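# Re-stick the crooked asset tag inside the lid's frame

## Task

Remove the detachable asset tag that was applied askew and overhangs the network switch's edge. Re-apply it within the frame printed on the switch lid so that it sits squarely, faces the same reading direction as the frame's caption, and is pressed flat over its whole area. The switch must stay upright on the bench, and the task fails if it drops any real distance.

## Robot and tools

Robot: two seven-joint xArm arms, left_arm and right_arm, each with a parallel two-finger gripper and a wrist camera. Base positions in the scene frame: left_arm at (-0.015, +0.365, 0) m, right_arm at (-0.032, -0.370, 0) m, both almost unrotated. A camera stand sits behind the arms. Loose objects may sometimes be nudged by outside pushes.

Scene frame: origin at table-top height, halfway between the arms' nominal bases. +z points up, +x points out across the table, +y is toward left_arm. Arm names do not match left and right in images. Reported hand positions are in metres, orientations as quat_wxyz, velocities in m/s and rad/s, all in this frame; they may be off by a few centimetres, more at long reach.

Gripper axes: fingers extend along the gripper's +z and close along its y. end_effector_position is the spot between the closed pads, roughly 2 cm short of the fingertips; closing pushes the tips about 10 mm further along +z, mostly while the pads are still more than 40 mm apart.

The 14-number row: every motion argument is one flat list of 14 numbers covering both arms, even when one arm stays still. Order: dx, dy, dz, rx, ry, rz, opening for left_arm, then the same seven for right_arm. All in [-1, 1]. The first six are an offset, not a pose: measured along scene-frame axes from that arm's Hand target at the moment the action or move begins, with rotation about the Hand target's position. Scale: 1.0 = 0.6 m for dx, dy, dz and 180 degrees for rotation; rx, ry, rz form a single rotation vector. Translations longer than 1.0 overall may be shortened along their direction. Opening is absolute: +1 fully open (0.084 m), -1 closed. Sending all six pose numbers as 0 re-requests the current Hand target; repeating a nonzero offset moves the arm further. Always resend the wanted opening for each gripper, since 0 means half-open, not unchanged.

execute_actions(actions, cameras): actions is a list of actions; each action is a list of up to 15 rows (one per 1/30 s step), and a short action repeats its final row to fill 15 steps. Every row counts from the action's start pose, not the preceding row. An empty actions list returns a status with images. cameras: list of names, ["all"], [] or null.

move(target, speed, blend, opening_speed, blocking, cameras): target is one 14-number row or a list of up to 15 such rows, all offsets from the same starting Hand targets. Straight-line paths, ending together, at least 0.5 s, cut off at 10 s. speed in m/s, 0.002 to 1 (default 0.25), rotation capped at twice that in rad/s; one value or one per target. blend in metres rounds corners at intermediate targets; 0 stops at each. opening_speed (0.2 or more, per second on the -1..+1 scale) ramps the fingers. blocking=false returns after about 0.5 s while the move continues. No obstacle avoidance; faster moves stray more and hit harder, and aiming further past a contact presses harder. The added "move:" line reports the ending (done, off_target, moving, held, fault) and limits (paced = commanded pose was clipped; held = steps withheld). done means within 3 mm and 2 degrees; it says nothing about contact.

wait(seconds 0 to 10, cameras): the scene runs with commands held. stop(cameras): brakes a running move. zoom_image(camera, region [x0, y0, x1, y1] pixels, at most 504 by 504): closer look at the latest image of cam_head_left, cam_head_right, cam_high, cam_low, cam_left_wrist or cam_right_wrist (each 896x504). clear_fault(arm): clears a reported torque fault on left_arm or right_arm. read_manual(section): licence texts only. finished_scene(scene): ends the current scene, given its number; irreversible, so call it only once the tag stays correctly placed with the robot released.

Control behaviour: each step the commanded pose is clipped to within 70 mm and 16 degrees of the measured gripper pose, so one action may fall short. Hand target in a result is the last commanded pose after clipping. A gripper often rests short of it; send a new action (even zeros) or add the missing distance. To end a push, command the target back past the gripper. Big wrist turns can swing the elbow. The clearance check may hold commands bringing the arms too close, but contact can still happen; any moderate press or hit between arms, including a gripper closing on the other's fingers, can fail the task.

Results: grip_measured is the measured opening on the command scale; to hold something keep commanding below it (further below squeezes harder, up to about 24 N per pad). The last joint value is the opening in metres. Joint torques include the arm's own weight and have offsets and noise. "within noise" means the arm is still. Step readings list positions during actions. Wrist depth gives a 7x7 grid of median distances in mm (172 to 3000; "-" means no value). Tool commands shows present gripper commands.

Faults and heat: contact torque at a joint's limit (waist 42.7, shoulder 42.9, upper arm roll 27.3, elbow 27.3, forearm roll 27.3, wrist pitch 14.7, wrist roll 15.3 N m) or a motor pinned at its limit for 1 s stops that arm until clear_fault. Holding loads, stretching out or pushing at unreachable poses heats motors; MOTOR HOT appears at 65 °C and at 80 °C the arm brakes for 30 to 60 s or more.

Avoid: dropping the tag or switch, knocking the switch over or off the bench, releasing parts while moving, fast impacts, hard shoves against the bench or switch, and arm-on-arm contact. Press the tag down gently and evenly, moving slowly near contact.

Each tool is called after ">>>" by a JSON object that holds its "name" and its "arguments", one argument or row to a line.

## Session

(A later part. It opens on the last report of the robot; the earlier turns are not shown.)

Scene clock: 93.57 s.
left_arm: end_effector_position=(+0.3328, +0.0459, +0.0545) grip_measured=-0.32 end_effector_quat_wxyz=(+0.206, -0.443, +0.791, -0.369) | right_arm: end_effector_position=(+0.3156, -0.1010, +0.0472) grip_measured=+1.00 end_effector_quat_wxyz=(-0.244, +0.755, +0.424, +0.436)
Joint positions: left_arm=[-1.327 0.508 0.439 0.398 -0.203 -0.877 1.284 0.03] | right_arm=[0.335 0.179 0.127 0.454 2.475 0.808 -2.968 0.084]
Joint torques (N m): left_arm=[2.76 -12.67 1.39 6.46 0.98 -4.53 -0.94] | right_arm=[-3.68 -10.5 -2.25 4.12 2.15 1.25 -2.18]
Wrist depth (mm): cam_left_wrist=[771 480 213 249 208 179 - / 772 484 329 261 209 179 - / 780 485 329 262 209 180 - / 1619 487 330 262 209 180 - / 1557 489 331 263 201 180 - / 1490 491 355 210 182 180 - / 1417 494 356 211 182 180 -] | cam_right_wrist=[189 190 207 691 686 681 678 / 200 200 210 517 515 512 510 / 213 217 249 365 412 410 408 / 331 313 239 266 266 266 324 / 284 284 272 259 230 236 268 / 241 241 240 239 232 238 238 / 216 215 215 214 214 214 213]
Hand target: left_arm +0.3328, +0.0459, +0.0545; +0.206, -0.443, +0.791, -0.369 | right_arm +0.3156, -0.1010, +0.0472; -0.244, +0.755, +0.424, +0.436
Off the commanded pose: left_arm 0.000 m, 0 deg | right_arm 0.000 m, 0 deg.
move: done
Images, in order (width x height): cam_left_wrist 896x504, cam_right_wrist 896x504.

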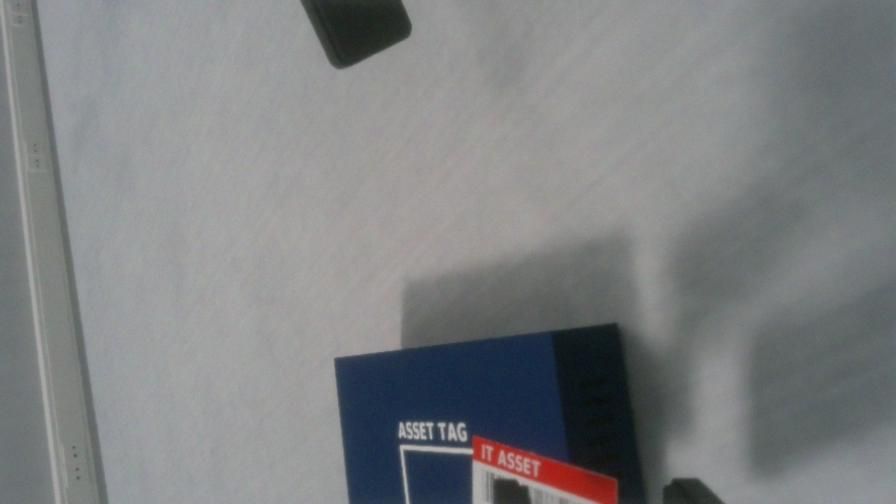

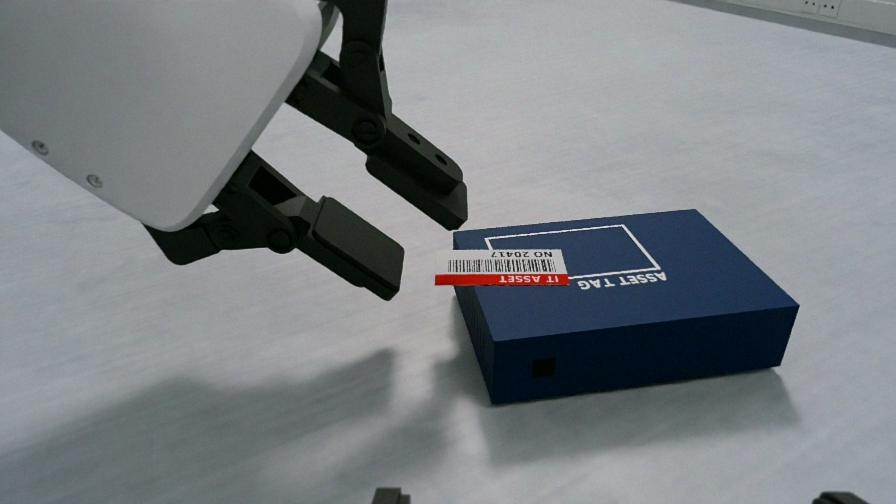

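>>> {"name": "move", "arguments": {
  "target": [0.01833, -0.01117, -0.01583, 0, 0, 0, -0.3, 0, 0, 0, 0, 0, 0, 1.0],
  "speed": 0.05,
  "cameras": ["cam_right_wrist"]
}}

>>> {"name": "zoom_image", "arguments": {
  "camera": "cam_right_wrist",
  "region": [330, 120, 630, 360]
}}

Scene clock: 96.87 s.
left_arm: end_effector_position=(+0.3438, +0.0392, +0.0450) grip_measured=-0.32 end_effector_quat_wxyz=(+0.206, -0.443, +0.791, -0.369) | right_arm: end_effector_position=(+0.3156, -0.1010, +0.0472) grip_measured=+1.00 end_effector_quat_wxyz=(-0.244, +0.755, +0.424, +0.436)
Joint positions: left_arm=[-1.299 0.562 0.431 0.449 -0.178 -0.877 1.263 0.03] | right_arm=[0.335 0.179 0.127 0.454 2.475 0.808 -2.968 0.084]
Joint torques (N m): left_arm=[2.75 -13.3 1.07 6.71 1.28 -4.03 -1.13] | right_arm=[-3.22 -10.3 -2.05 4.23 1.96 1.09 -2.19]
Wrist depth (mm): cam_left_wrist=[724 453 272 233 195 - - / 728 453 308 245 195 - - / 733 455 309 246 196 - - / 737 456 310 246 196 - - / 1529 458 311 247 196 - - / 1452 461 357 194 - 175 - / 1408 463 359 194 - - -] | cam_right_wrist=[189 190 194 624 687 683 677 / 200 199 204 478 516 512 509 / 213 215 232 237 412 410 408 / 331 247 241 253 266 266 324 / 285 284 272 257 230 236 268 / 241 240 240 239 233 238 237 / 216 216 215 214 214 213 213]
Hand target: left_arm +0.3438, +0.0392, +0.0450; +0.206, -0.443, +0.791, -0.369 | right_arm +0.3156, -0.1010, +0.0472; -0.244, +0.755, +0.424, +0.436
Off the commanded pose: left_arm 0.000 m, 0 deg | right_arm 0.000 m, 0 deg.
move: done
Images, in order (width x height): cam_right_wrist 896x504.

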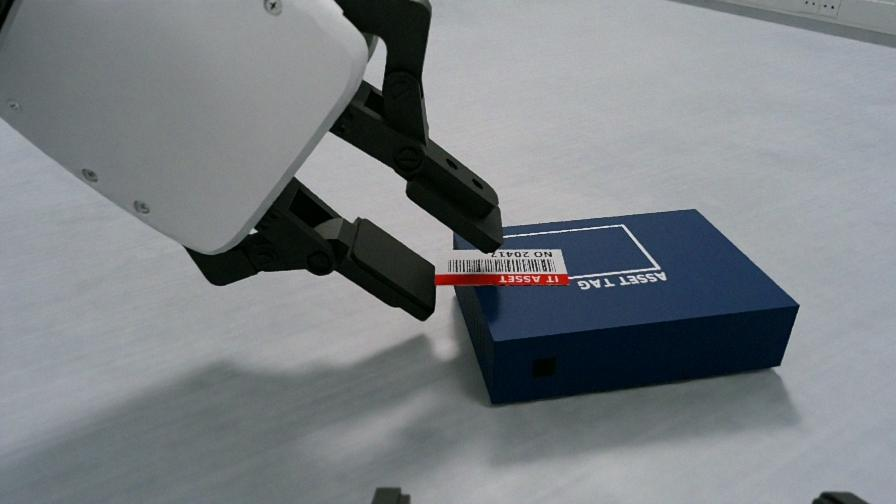

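Scaled by 1.680 from the camera's 896x504 image, which has a finer 1280x720 frame.

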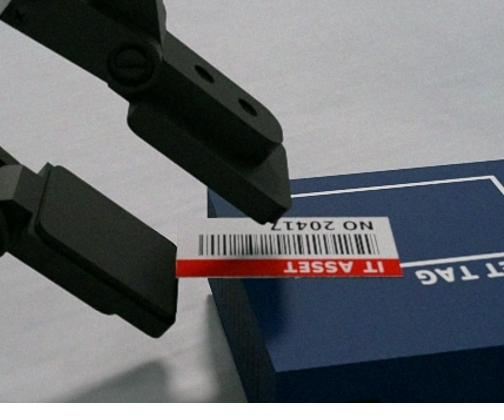

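>>> {"name": "move", "arguments": {
  "target": [0, 0, 0, 0, 0, 0, -0.8, 0, 0, 0, 0, 0, 0, 1.0],
  "opening_speed": 0.4,
  "cameras": ["cam_right_wrist"]
}}

>>> {"name": "zoom_image", "arguments": {
  "camera": "cam_right_wrist",
  "region": [330, 120, 630, 360]
}}

Scene clock: 100.57 s.
left_arm: end_effector_position=(+0.3438, +0.0392, +0.0450) grip_measured=-0.82 end_effector_quat_wxyz=(+0.206, -0.443, +0.791, -0.369) | right_arm: end_effector_position=(+0.3156, -0.1010, +0.0472) grip_measured=+1.00 end_effector_quat_wxyz=(-0.244, +0.755, +0.424, +0.436)
Joint positions: left_arm=[-1.299 0.562 0.431 0.449 -0.178 -0.877 1.263 0.008] | right_arm=[0.335 0.179 0.127 0.454 2.475 0.808 -2.968 0.084]
Joint torques (N m): left_arm=[2.64 -14.75 2.1 6.5 0.82 -4.36 -1.05] | right_arm=[-3.32 -10.42 -2.08 4.3 2 1.08 -2.24]
Wrist depth (mm): cam_left_wrist=[728 451 272 233 195 - - / 725 453 308 245 195 - - / 728 454 309 245 196 - - / 735 456 309 246 196 - - / 1543 458 311 246 196 - - / 1468 460 332 194 - 175 - / 1394 462 358 194 - 175 -] | cam_right_wrist=[189 189 194 624 685 681 677 / 199 199 204 519 514 513 511 / 213 215 223 388 412 409 409 / 331 312 246 241 266 265 324 / 285 284 283 259 230 236 268 / 241 241 240 239 232 238 237 / 216 215 215 214 214 214 213]
Hand target: left_arm +0.3438, +0.0392, +0.0450; +0.206, -0.443, +0.791, -0.369 | right_arm +0.3156, -0.1010, +0.0472; -0.244, +0.755, +0.424, +0.436
Off the commanded pose: left_arm 0.000 m, 0 deg | right_arm 0.000 m, 0 deg.
move: done
Images, in order (width x height): cam_right_wrist 896x504.

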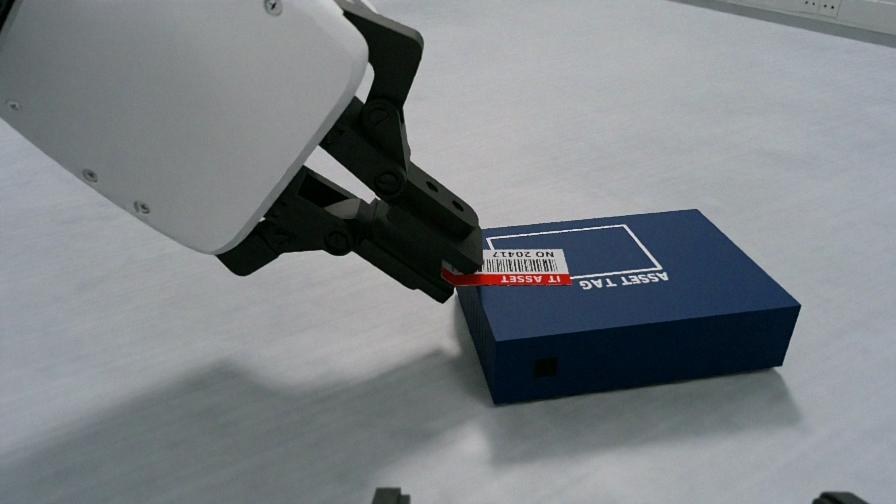

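Scaled by 1.680 from the camera's 896x504 image, which has a finer 1280x720 frame.

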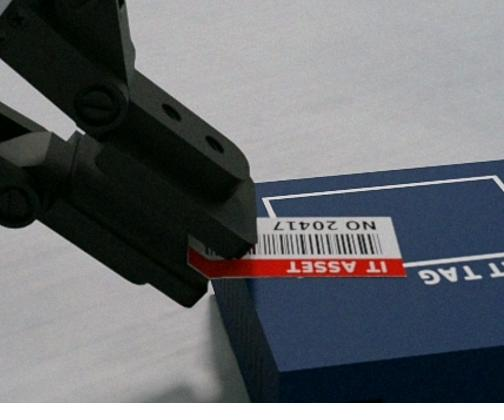

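>>> {"name": "move", "arguments": {
  "target": [0, 0, 0, 0, 0, 0, -1.0, 0, 0, 0, 0, 0, 0, 1.0],
  "opening_speed": 0.3,
  "cameras": ["cam_right_wrist"]
}}

>>> {"name": "zoom_image", "arguments": {
  "camera": "cam_right_wrist",
  "region": [380, 180, 630, 360]
}}

Scene clock: 102.33 s.
left_arm: end_effector_position=(+0.3438, +0.0392, +0.0450) grip_measured=-1.00 end_effector_quat_wxyz=(+0.206, -0.443, +0.791, -0.369) | right_arm: end_effector_position=(+0.3156, -0.1010, +0.0472) grip_measured=+1.00 end_effector_quat_wxyz=(-0.244, +0.755, +0.424, +0.436)
Joint positions: left_arm=[-1.299 0.562 0.431 0.449 -0.178 -0.877 1.263 0] | right_arm=[0.335 0.179 0.127 0.454 2.475 0.808 -2.968 0.084]
Joint torques (N m): left_arm=[2.52 -18.32 3.81 6.64 -0.86 -4.01 -0.79] | right_arm=[-2.87 -10.1 -1.95 4.24 1.89 0.84 -2.2]
Wrist depth (mm): cam_left_wrist=[724 452 201 233 195 - - / 729 453 308 245 195 - - / 732 455 309 245 196 - - / 736 457 310 246 196 - - / 1543 459 310 246 196 - - / 1452 459 333 194 - 175 - / 1394 463 359 194 - 175 -] | cam_right_wrist=[189 189 194 689 684 680 676 / 200 199 204 517 515 511 509 / 213 215 224 389 412 410 407 / 331 312 312 240 266 266 324 / 285 284 283 271 230 235 268 / 241 241 240 240 232 238 237 / 216 215 215 215 214 214 213]
Hand target: left_arm +0.3438, +0.0392, +0.0450; +0.206, -0.443, +0.791, -0.369 | right_arm +0.3156, -0.1010, +0.0472; -0.244, +0.755, +0.424, +0.436
Off the commanded pose: left_arm 0.000 m, 0 deg | right_arm 0.000 m, 0 deg.
move: done
Images, in order (width x height): cam_right_wrist 896x504.

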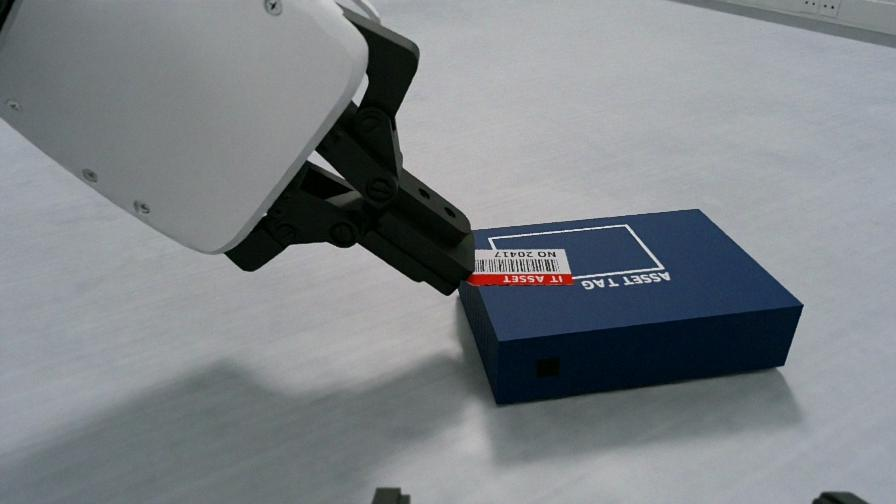

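Scaled by 2.016 from the camera's 896x504 image, which has a finer 1280x720 frame.

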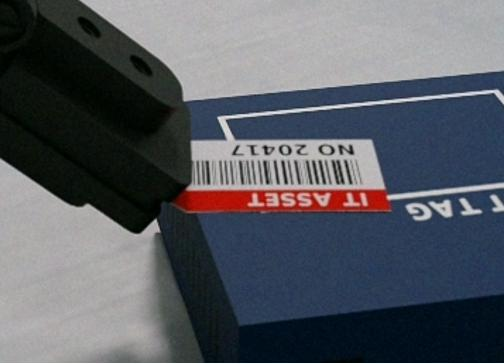

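>>> {"name": "move", "arguments": {
  "target": [0.00839, -0.00513, 0.01667, 0.0290, 0.0474, 0, -1.0, 0, 0, 0, 0, 0, 0, 1.0],
  "speed": 0.04,
  "cameras": ["cam_right_wrist"]
}}

>>> {"name": "zoom_image", "arguments": {
  "camera": "cam_right_wrist",
  "region": [380, 160, 630, 340]
}}

Scene clock: 108.37 s.
left_arm: end_effector_position=(+0.3488, +0.0361, +0.0550) grip_measured=-1.00 end_effector_quat_wxyz=(+0.167, -0.459, +0.820, -0.298) | right_arm: end_effector_position=(+0.3156, -0.1010, +0.0472) grip_measured=+1.00 end_effector_quat_wxyz=(-0.244, +0.755, +0.424, +0.436)
Joint positions: left_arm=[-1.302 0.373 0.476 0.482 -0.133 -0.516 1.34 0] | right_arm=[0.335 0.179 0.127 0.454 2.475 0.808 -2.968 0.084]
Joint torques (N m): left_arm=[-3.3 -25.18 3.13 9.79 0.49 -1.45 0.96] | right_arm=[-3.06 -10.4 -1.79 4.18 1.84 0.69 -2.21]
Wrist depth (mm): cam_left_wrist=[452 357 250 225 198 177 - / 454 340 271 233 199 178 - / 457 342 272 234 199 178 - / 458 341 272 234 199 178 - / 459 343 273 234 199 178 - / 462 344 232 187 189 179 - / 464 345 222 187 - 179 -] | cam_right_wrist=[191 189 191 211 688 682 677 / 203 200 202 479 514 512 508 / 394 213 226 236 411 410 408 / 331 330 328 243 259 265 324 / 285 284 283 270 225 235 268 / 241 241 240 239 232 238 237 / 216 215 215 215 214 213 213]
Hand target: left_arm +0.3488, +0.0361, +0.0550; +0.167, -0.459, +0.820, -0.298 | right_arm +0.3156, -0.1010, +0.0472; -0.244, +0.755, +0.424, +0.436
Off the commanded pose: left_arm 0.000 m, 0 deg | right_arm 0.000 m, 0 deg.
move: done
Images, in order (width x height): cam_right_wrist 896x504.

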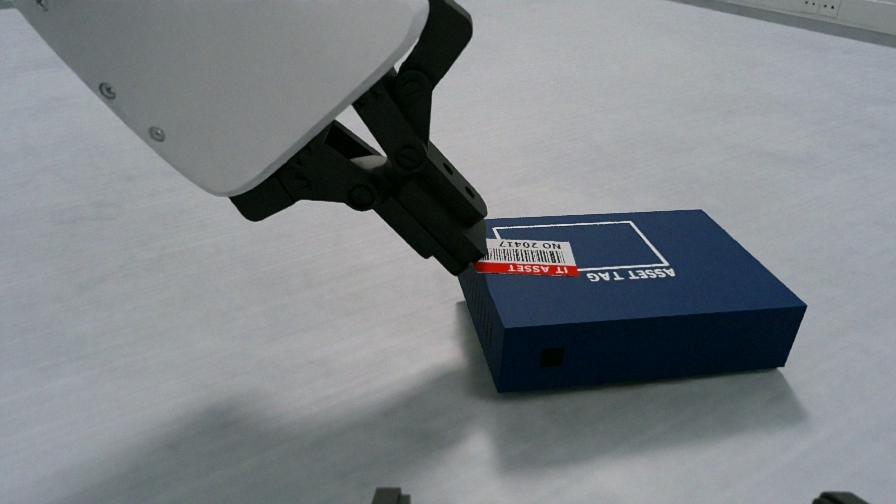

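Scaled by 2.016 from the camera's 896x504 image, which has a finer 1280x720 frame.

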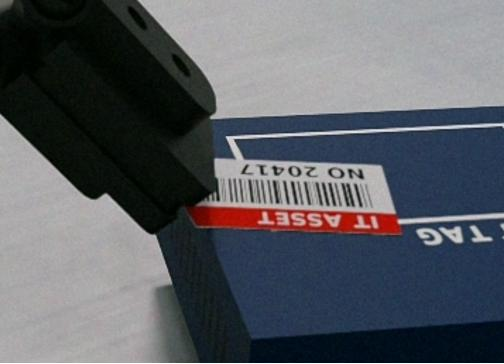

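>>> {"name": "move", "arguments": {
  "target": [-0.00839, 0.00513, -0.01667, -0.0290, -0.0474, 0, -1.0, 0, 0, 0, 0, 0, 0, -1.0],
  "speed": 0.04,
  "cameras": ["cam_right_wrist", "cam_left_wrist"]
}}

Scene clock: 132.63 s.
left_arm: end_effector_position=(+0.3438, +0.0392, +0.0449) grip_measured=-1.00 end_effector_quat_wxyz=(+0.206, -0.443, +0.791, -0.369) | right_arm: end_effector_position=(+0.3156, -0.1010, +0.0472) grip_measured=-1.00 end_effector_quat_wxyz=(-0.244, +0.755, +0.424, +0.436)
Joint positions: left_arm=[-1.299 0.562 0.431 0.449 -0.178 -0.877 1.263 0] | right_arm=[0.335 0.179 0.127 0.454 2.475 0.808 -2.968 0]
Joint torques (N m): left_arm=[1.42 -12.49 1.25 6.59 -2.62 -3.95 -1.03] | right_arm=[-2.94 -12.89 -1.77 5.52 1.79 0.81 -2.17]
Wrist depth (mm): cam_left_wrist=[723 451 352 233 195 - - / 728 452 308 245 195 - - / 728 455 309 245 196 - - / 736 455 310 246 196 - - / 1533 458 311 247 196 - - / 1452 460 333 194 - 175 - / 1402 462 359 194 - 176 -] | cam_right_wrist=[189 189 194 689 688 683 676 / 200 199 204 517 515 513 510 / 213 215 224 388 413 410 408 / 331 313 312 240 266 265 324 / 284 284 283 271 230 236 268 / 242 241 240 239 232 238 238 / 216 215 215 214 214 213 213]
Hand target: left_arm +0.3438, +0.0392, +0.0450; +0.206, -0.443, +0.791, -0.369 | right_arm +0.3156, -0.1010, +0.0472; -0.244, +0.755, +0.424, +0.436
Off the commanded pose: left_arm 0.000 m, 0 deg | right_arm 0.000 m, 0 deg.
move: done
Images, in order (width x height): cam_left_wrist 896x504, cam_right_wrist 896x504.

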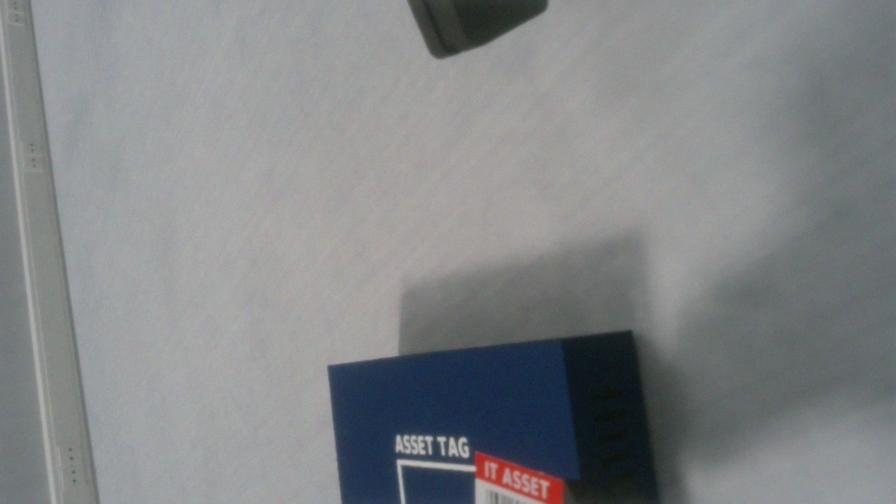

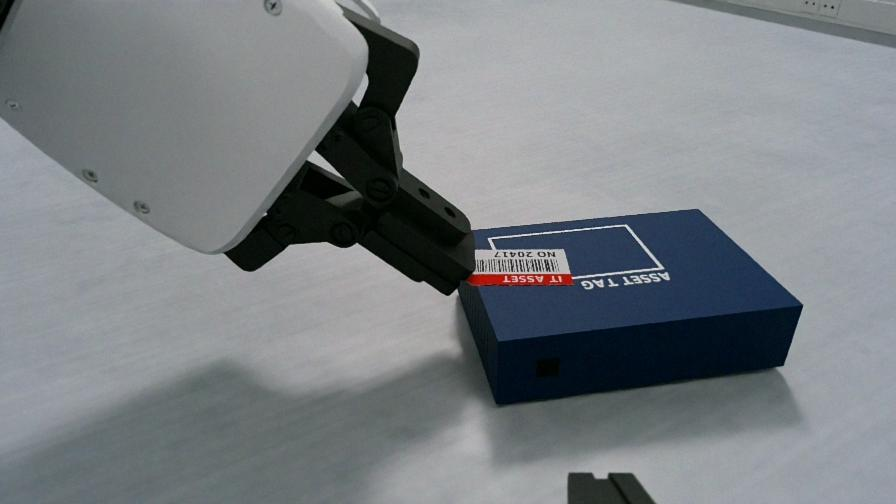

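>>> {"name": "move", "arguments": {
  "target": [
    [0, 0, 0, 0, 0, 0, -1.0, 0.0407, -0.0483, 0.1213, 0.0620, 0.3752, -0.2844, -1.0],
    [0, 0, 0, 0, 0, 0, -1.0, 0.1673, 0.1133, 0.0383, 0.0620, 0.3752, -0.2844, -1.0]
  ],
  "speed": 0.2,
  "cameras": ["cam_left_wrist", "cam_right_wrist", "cam_high", "cam_head_right"]
}}

Scene clock: 140.27 s.
left_arm: end_effector_position=(+0.3438, +0.0392, +0.0450) grip_measured=-1.00 end_effector_quat_wxyz=(+0.206, -0.443, +0.791, -0.369) | right_arm: end_effector_position=(+0.4160, -0.0330, +0.0702) grip_measured=-1.00 end_effector_quat_wxyz=(-0.296, +0.939, -0.165, +0.053)
Joint positions: left_arm=[-1.299 0.562 0.431 0.449 -0.178 -0.877 1.263 0] | right_arm=[0.4 0.367 0.236 0.962 1.237 0.27 -0.205 0]
Joint torques (N m): left_arm=[2.95 -12.7 1.84 7.53 -2.05 -3.86 -1.1] | right_arm=[3.86 -19.16 -1.62 12.29 -2.73 -2.52 2.31]
Wrist depth (mm): cam_left_wrist=[627 450 307 244 195 - - / - 382 308 245 196 - - / - 189 309 246 196 - - / - 184 310 246 196 - - / - 181 292 247 196 - - / - - 181 194 - 175 - / 1394 423 229 194 - 175 -] | cam_right_wrist=[401 323 278 238 208 184 - / 403 323 279 239 208 185 - / 404 324 280 239 209 185 - / 405 325 280 240 209 185 - / 406 326 281 233 199 185 - / 409 327 281 200 179 182 - / 410 328 273 195 179 182 -]
Hand target: left_arm +0.3438, +0.0392, +0.0450; +0.206, -0.443, +0.791, -0.369 | right_arm +0.4160, -0.0330, +0.0702; -0.296, +0.939, -0.165, +0.053
Off the commanded pose: left_arm 0.000 m, 0 deg | right_arm 0.000 m, 0 deg.
move: done
Images, in order (width x height): cam_head_right 896x504, cam_high 896x504, cam_left_wrist 896x504, cam_right_wrist 896x504.

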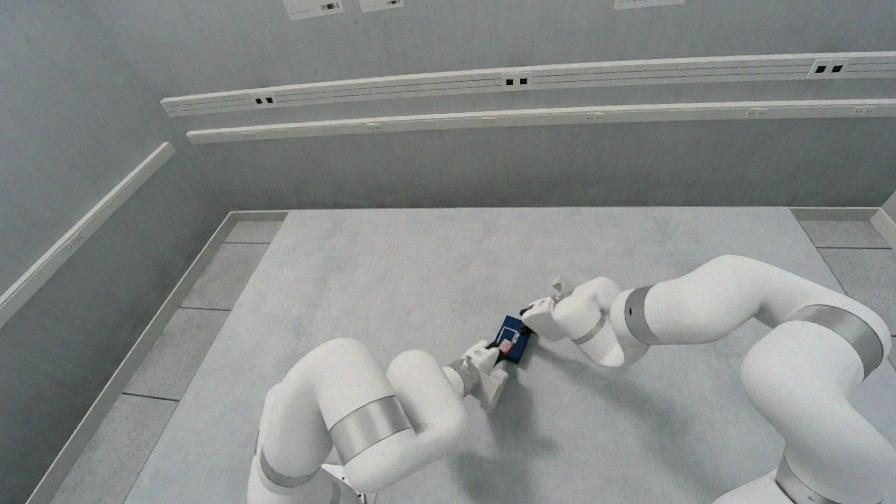

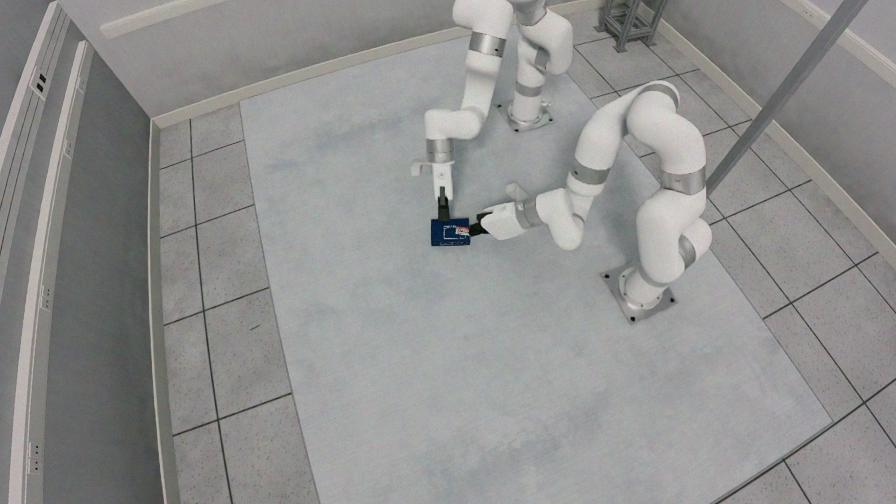

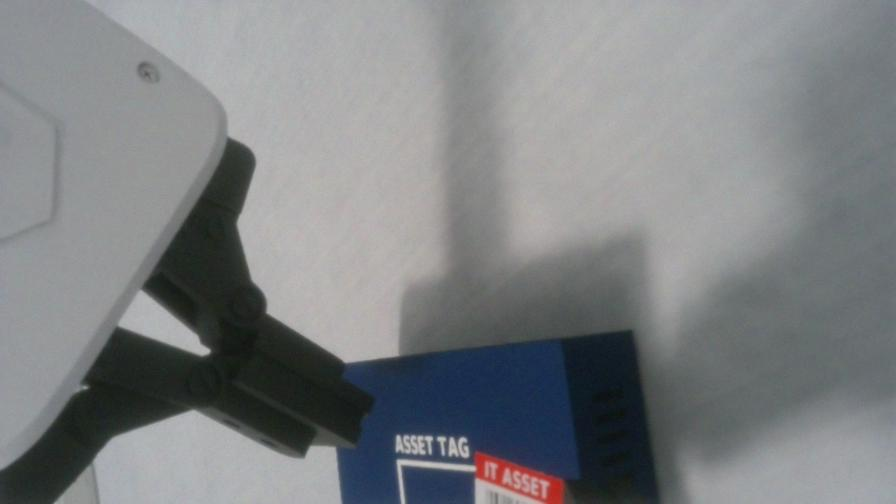

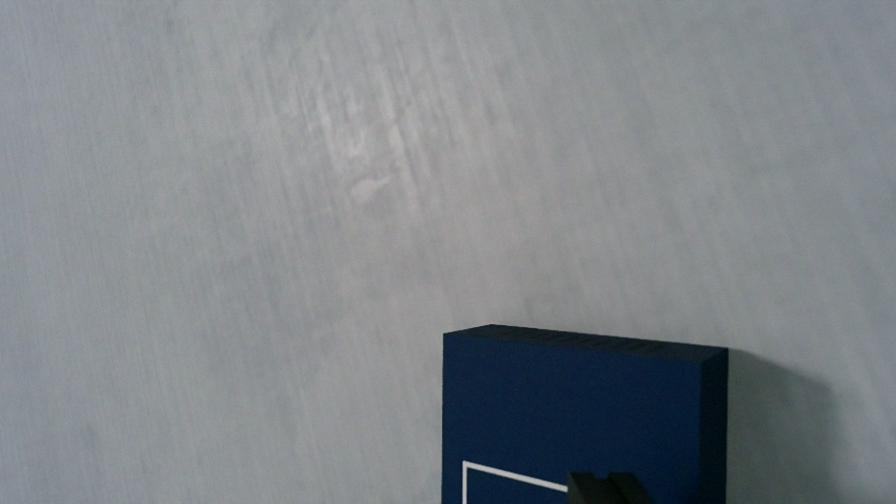

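>>> {"name": "move", "arguments": {
  "target": [0, 0, 0, 0, 0, 0, -1.0, 0, 0, -0.0283, 0, 0, 0, -1.0],
  "speed": 0.05,
  "cameras": ["cam_left_wrist"]
}}

>>> {"name": "zoom_image", "arguments": {
  "camera": "cam_left_wrist",
  "region": [200, 300, 500, 504]
}}

Scene clock: 142.33 s.
left_arm: end_effector_position=(+0.3438, +0.0392, +0.0450) grip_measured=-1.00 end_effector_quat_wxyz=(+0.206, -0.443, +0.791, -0.369) | right_arm: end_effector_position=(+0.4161, -0.0329, +0.0536) grip_measured=-1.00 end_effector_quat_wxyz=(-0.296, +0.939, -0.165, +0.053)
Joint positions: left_arm=[-1.299 0.562 0.431 0.449 -0.178 -0.877 1.263 0] | right_arm=[0.387 0.414 0.256 0.98 1.305 0.247 -0.285 0]
Joint torques (N m): left_arm=[3.26 -12.41 1.89 7.37 -1.86 -4.04 -0.71] | right_arm=[-3.12 2.59 2.93 4.2 1.54 -2.33 -2.3]
Wrist depth (mm): cam_left_wrist=[- 414 307 244 195 - - / - - 307 245 196 - - / - - 290 246 196 - - / - - 291 246 196 - - / - - 197 247 196 - - / - - 188 194 - 175 - / - 461 358 194 - 175 -] | cam_right_wrist=[367 295 255 218 190 177 - / 370 296 256 219 191 177 - / 371 297 256 219 191 177 - / 372 297 257 219 191 177 - / 373 299 257 213 192 178 - / 374 300 258 179 - - - / 375 300 258 180 - - -]
Hand target: left_arm +0.3438, +0.0392, +0.0450; +0.206, -0.443, +0.791, -0.369 | right_arm +0.4160, -0.0330, +0.0532; -0.296, +0.939, -0.165, +0.053
Off the commanded pose: left_arm 0.000 m, 0 deg | right_arm 0.000 m, 0 deg.
move: done
Images, in order (width x height): cam_left_wrist 896x504.

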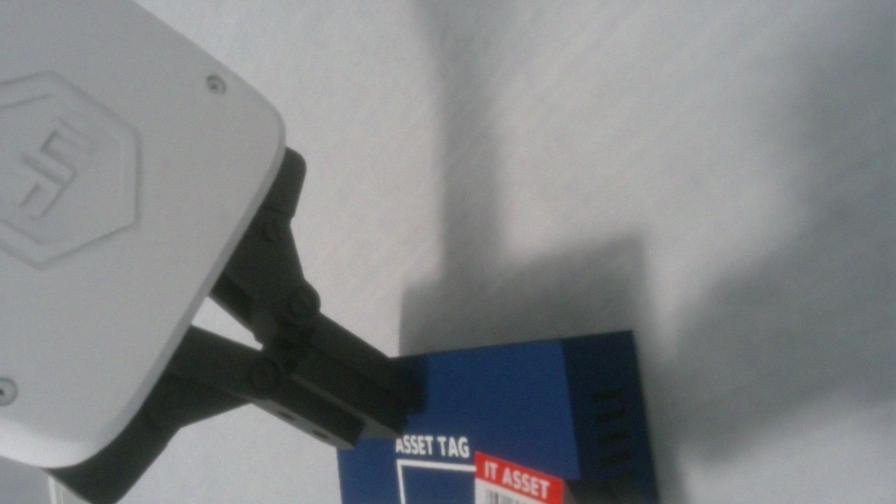

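Scaled by 1.680 from the camera's 896x504 image, which has a finer 1280x720 frame.

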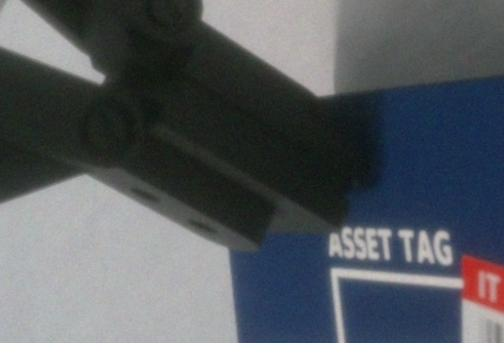

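>>> {"name": "move", "arguments": {
  "target": [0.00839, -0.00513, 0.01667, 0.0290, 0.0474, 0, -1.0, 0, 0, 0, 0, 0, 0, -1.0],
  "speed": 0.03,
  "cameras": ["cam_left_wrist", "cam_high"]
}}

>>> {"name": "zoom_image", "arguments": {
  "camera": "cam_high",
  "region": [390, 180, 530, 280]
}}

Scene clock: 147.20 s.
left_arm: end_effector_position=(+0.3488, +0.0361, +0.0550) grip_measured=-1.00 end_effector_quat_wxyz=(+0.167, -0.459, +0.820, -0.298) | right_arm: end_effector_position=(+0.4161, -0.0330, +0.0535) grip_measured=-1.00 end_effector_quat_wxyz=(-0.296, +0.939, -0.165, +0.053)
Joint positions: left_arm=[-1.302 0.373 0.476 0.482 -0.133 -0.516 1.34 0] | right_arm=[0.387 0.414 0.256 0.98 1.305 0.247 -0.286 0]
Joint torques (N m): left_arm=[-5.24 -33.64 2.2 14.25 1.4 -5.83 1.01] | right_arm=[2.36 2.76 2.09 0.43 1.43 0.41 -2.44]
Wrist depth (mm): cam_left_wrist=[- 320 269 232 198 177 - / - - 270 232 198 177 - / - - 260 233 198 177 - / - - 261 233 199 177 - / - - 251 234 199 178 - / - - 181 189 180 178 - / - 343 212 189 - 178 -] | cam_right_wrist=[369 296 256 218 191 177 - / 371 297 256 219 191 177 - / 372 298 256 219 191 177 - / 373 298 257 219 191 178 - / 374 299 257 208 192 178 - / 375 300 258 178 - - - / 376 300 259 178 - - -]
Hand target: left_arm +0.3488, +0.0361, +0.0550; +0.167, -0.459, +0.820, -0.298 | right_arm +0.4160, -0.0330, +0.0532; -0.296, +0.939, -0.165, +0.053
Off the commanded pose: left_arm 0.000 m, 0 deg | right_arm 0.000 m, 0 deg.
move: done
Images, in order (width x height): cam_high 896x504, cam_left_wrist 896x504.

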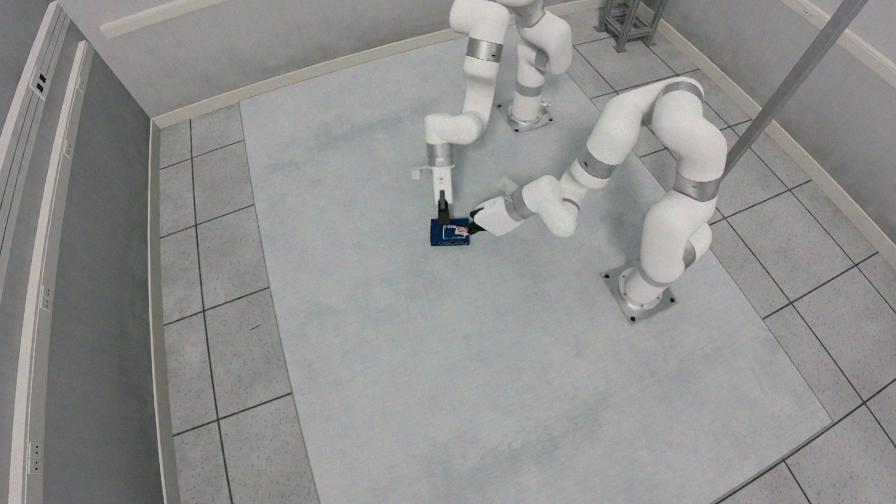

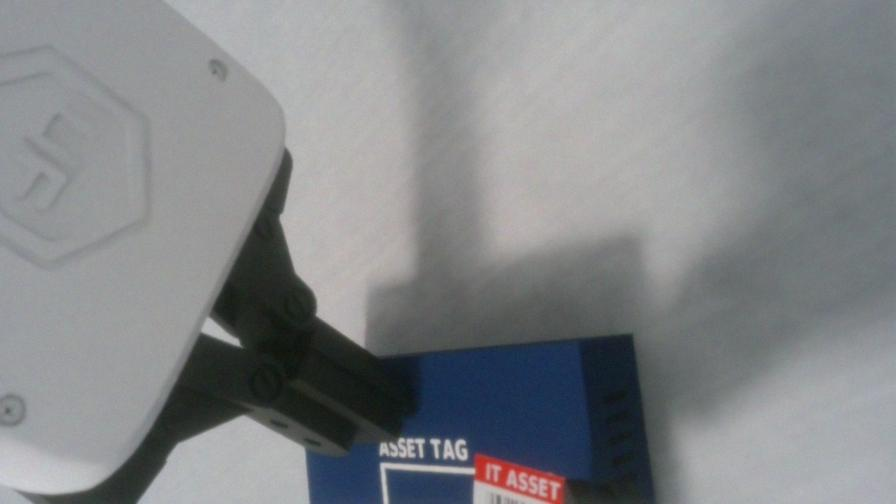

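Scaled by 3.600 from the camera's 896x504 image, which has a finer 1280x720 frame.

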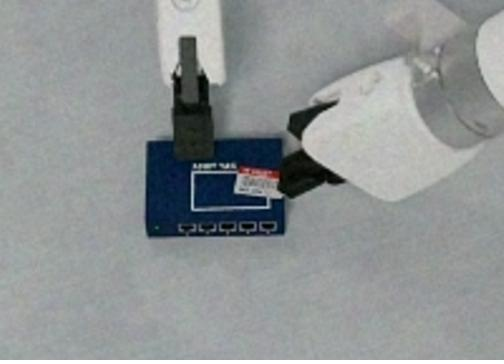

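>>> {"name": "zoom_image", "arguments": {
  "camera": "cam_left_wrist",
  "region": [360, 380, 660, 504]
}}

>>> {"name": "zoom_image", "arguments": {
  "camera": "cam_high",
  "region": [425, 205, 485, 255]
}}

Scaled by 1.680 from the camera's 896x504 image, which has a finer 1280x720 frame.

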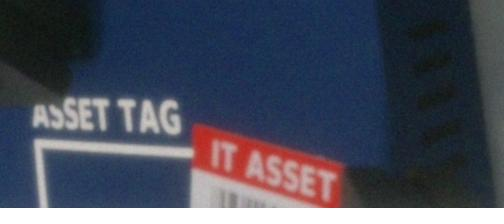

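Scaled by 8.400 from the camera's 896x504 image, which has a finer 1280x720 frame.

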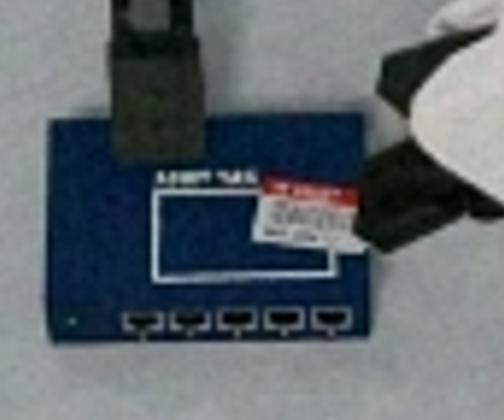

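>>> {"name": "wait", "arguments": {
  "seconds": 0.1,
  "cameras": ["cam_right_wrist", "cam_low", "cam_head_left"]
}}

>>> {"name": "zoom_image", "arguments": {
  "camera": "cam_low",
  "region": [370, 250, 470, 320]
}}

>>> {"name": "zoom_image", "arguments": {
  "camera": "cam_head_left",
  "region": [460, 300, 560, 370]
}}

Scene clock: 149.43 s.
left_arm: end_effector_position=(+0.3488, +0.0361, +0.0550) grip_measured=-1.00 end_effector_quat_wxyz=(+0.167, -0.459, +0.820, -0.298) | right_arm: end_effector_position=(+0.4161, -0.0330, +0.0535) grip_measured=-1.00 end_effector_quat_wxyz=(-0.296, +0.939, -0.165, +0.053)
Joint positions: left_arm=[-1.302 0.373 0.476 0.482 -0.133 -0.516 1.34 0] | right_arm=[0.387 0.414 0.256 0.98 1.305 0.247 -0.286 0]
Joint torques (N m): left_arm=[-5.15 -33.77 2.41 14.2 -0.55 -5.91 0.96] | right_arm=[7.39 2.64 4.67 1.25 1.44 1.9 -2.53]
Wrist depth (mm): cam_left_wrist=[- 321 269 232 198 177 - / - - 270 232 198 177 - / - - 260 233 198 177 - / - - 260 233 198 177 - / - - 251 234 199 178 - / - - 181 189 180 178 - / - 343 212 189 - 178 -] | cam_right_wrist=[369 296 256 218 191 177 - / 370 297 256 219 191 177 - / 372 298 257 219 191 177 - / 373 299 257 220 192 178 - / 374 299 257 208 192 178 - / 375 300 258 178 - - - / 377 301 259 178 - - -]
Hand target: left_arm +0.3488, +0.0361, +0.0550; +0.167, -0.459, +0.820, -0.298 | right_arm +0.4160, -0.0330, +0.0532; -0.296, +0.939, -0.165, +0.053
Tool commands: left_gripper/opening=-1.0 right_gripper/opening=-1.0
Off the commanded pose: left_arm 0.000 m, 0 deg | right_arm 0.000 m, 0 deg.
wait: 0.10 s; at rest from the start
Images, in order (width x height): cam_head_left 896x504, cam_low 896x504, cam_right_wrist 896x504.

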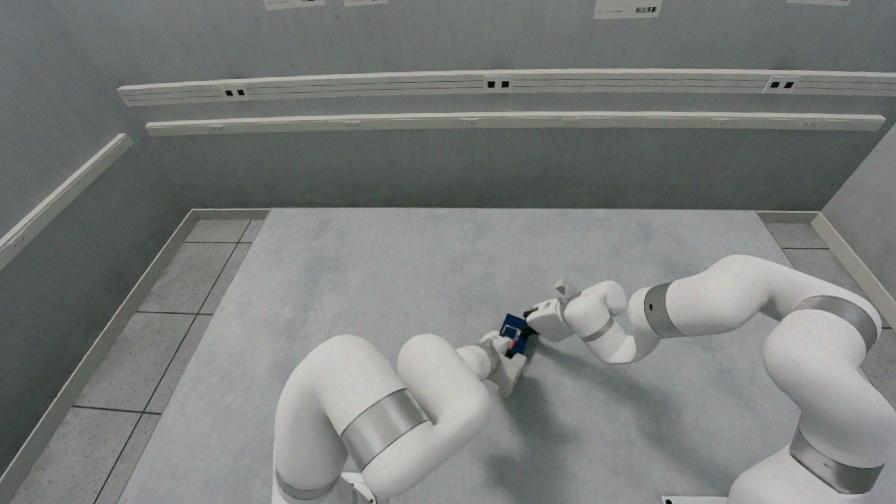

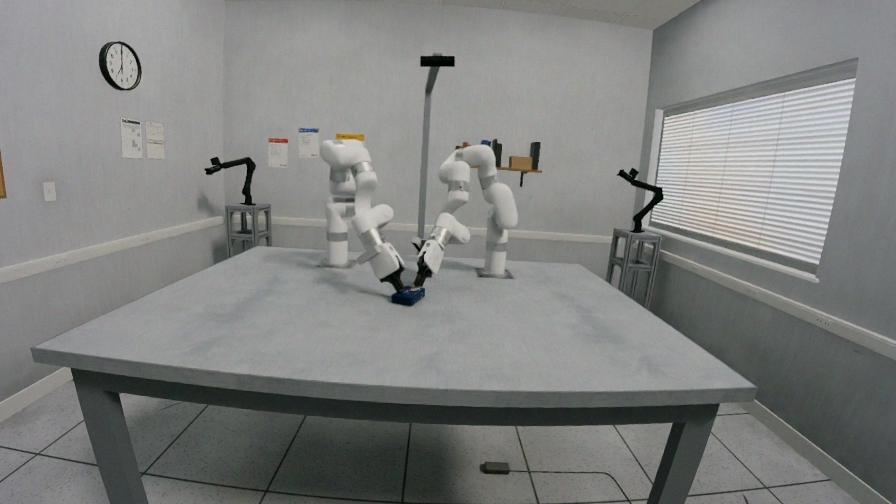

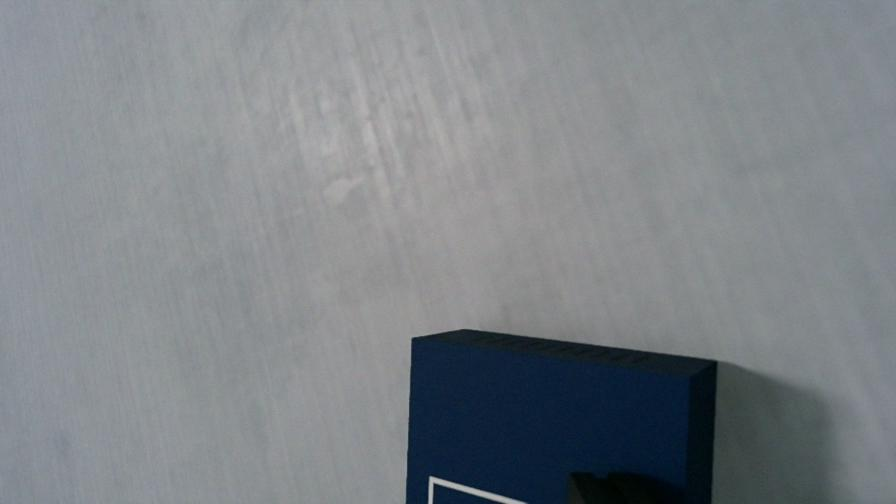

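Scaled by 5.040 from the camera's 896x504 image, which has a finer 1280x720 frame.

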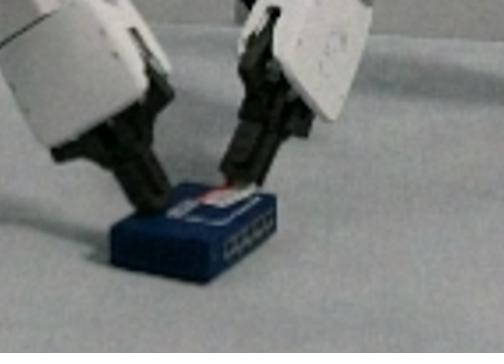

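Scaled by 5.040 from the camera's 896x504 image, which has a finer 1280x720 frame.

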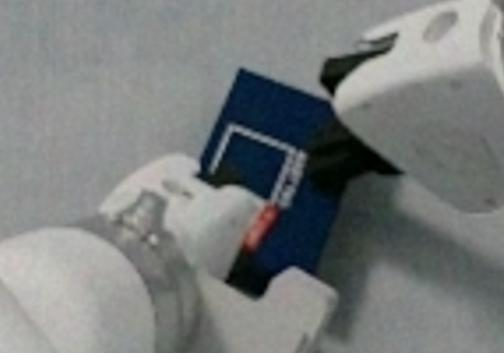

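>>> {"name": "zoom_image", "arguments": {
  "camera": "cam_low",
  "region": [385, 275, 433, 311]
}}

>>> {"name": "zoom_image", "arguments": {
  "camera": "cam_head_left",
  "region": [490, 305, 540, 365]
}}

Scaled by 10.500 from the camera's 896x504 image, which has a finer 1280x720 frame.

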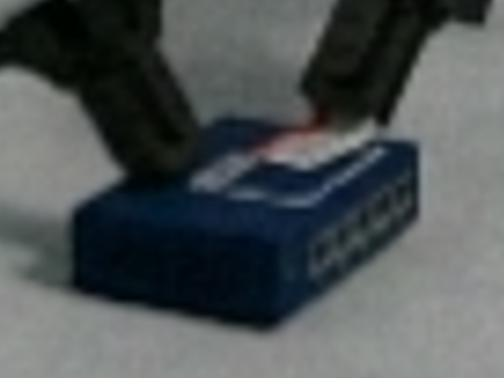

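Scaled by 8.400 from the camera's 896x504 image, which has a finer 1280x720 frame.

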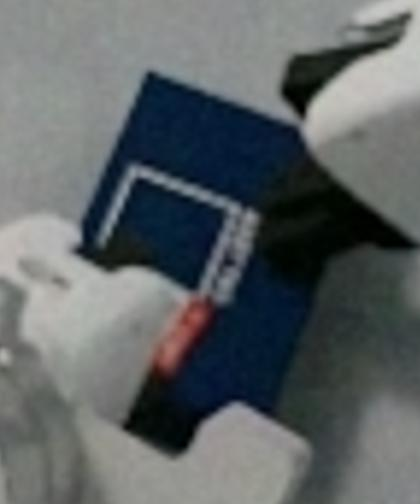

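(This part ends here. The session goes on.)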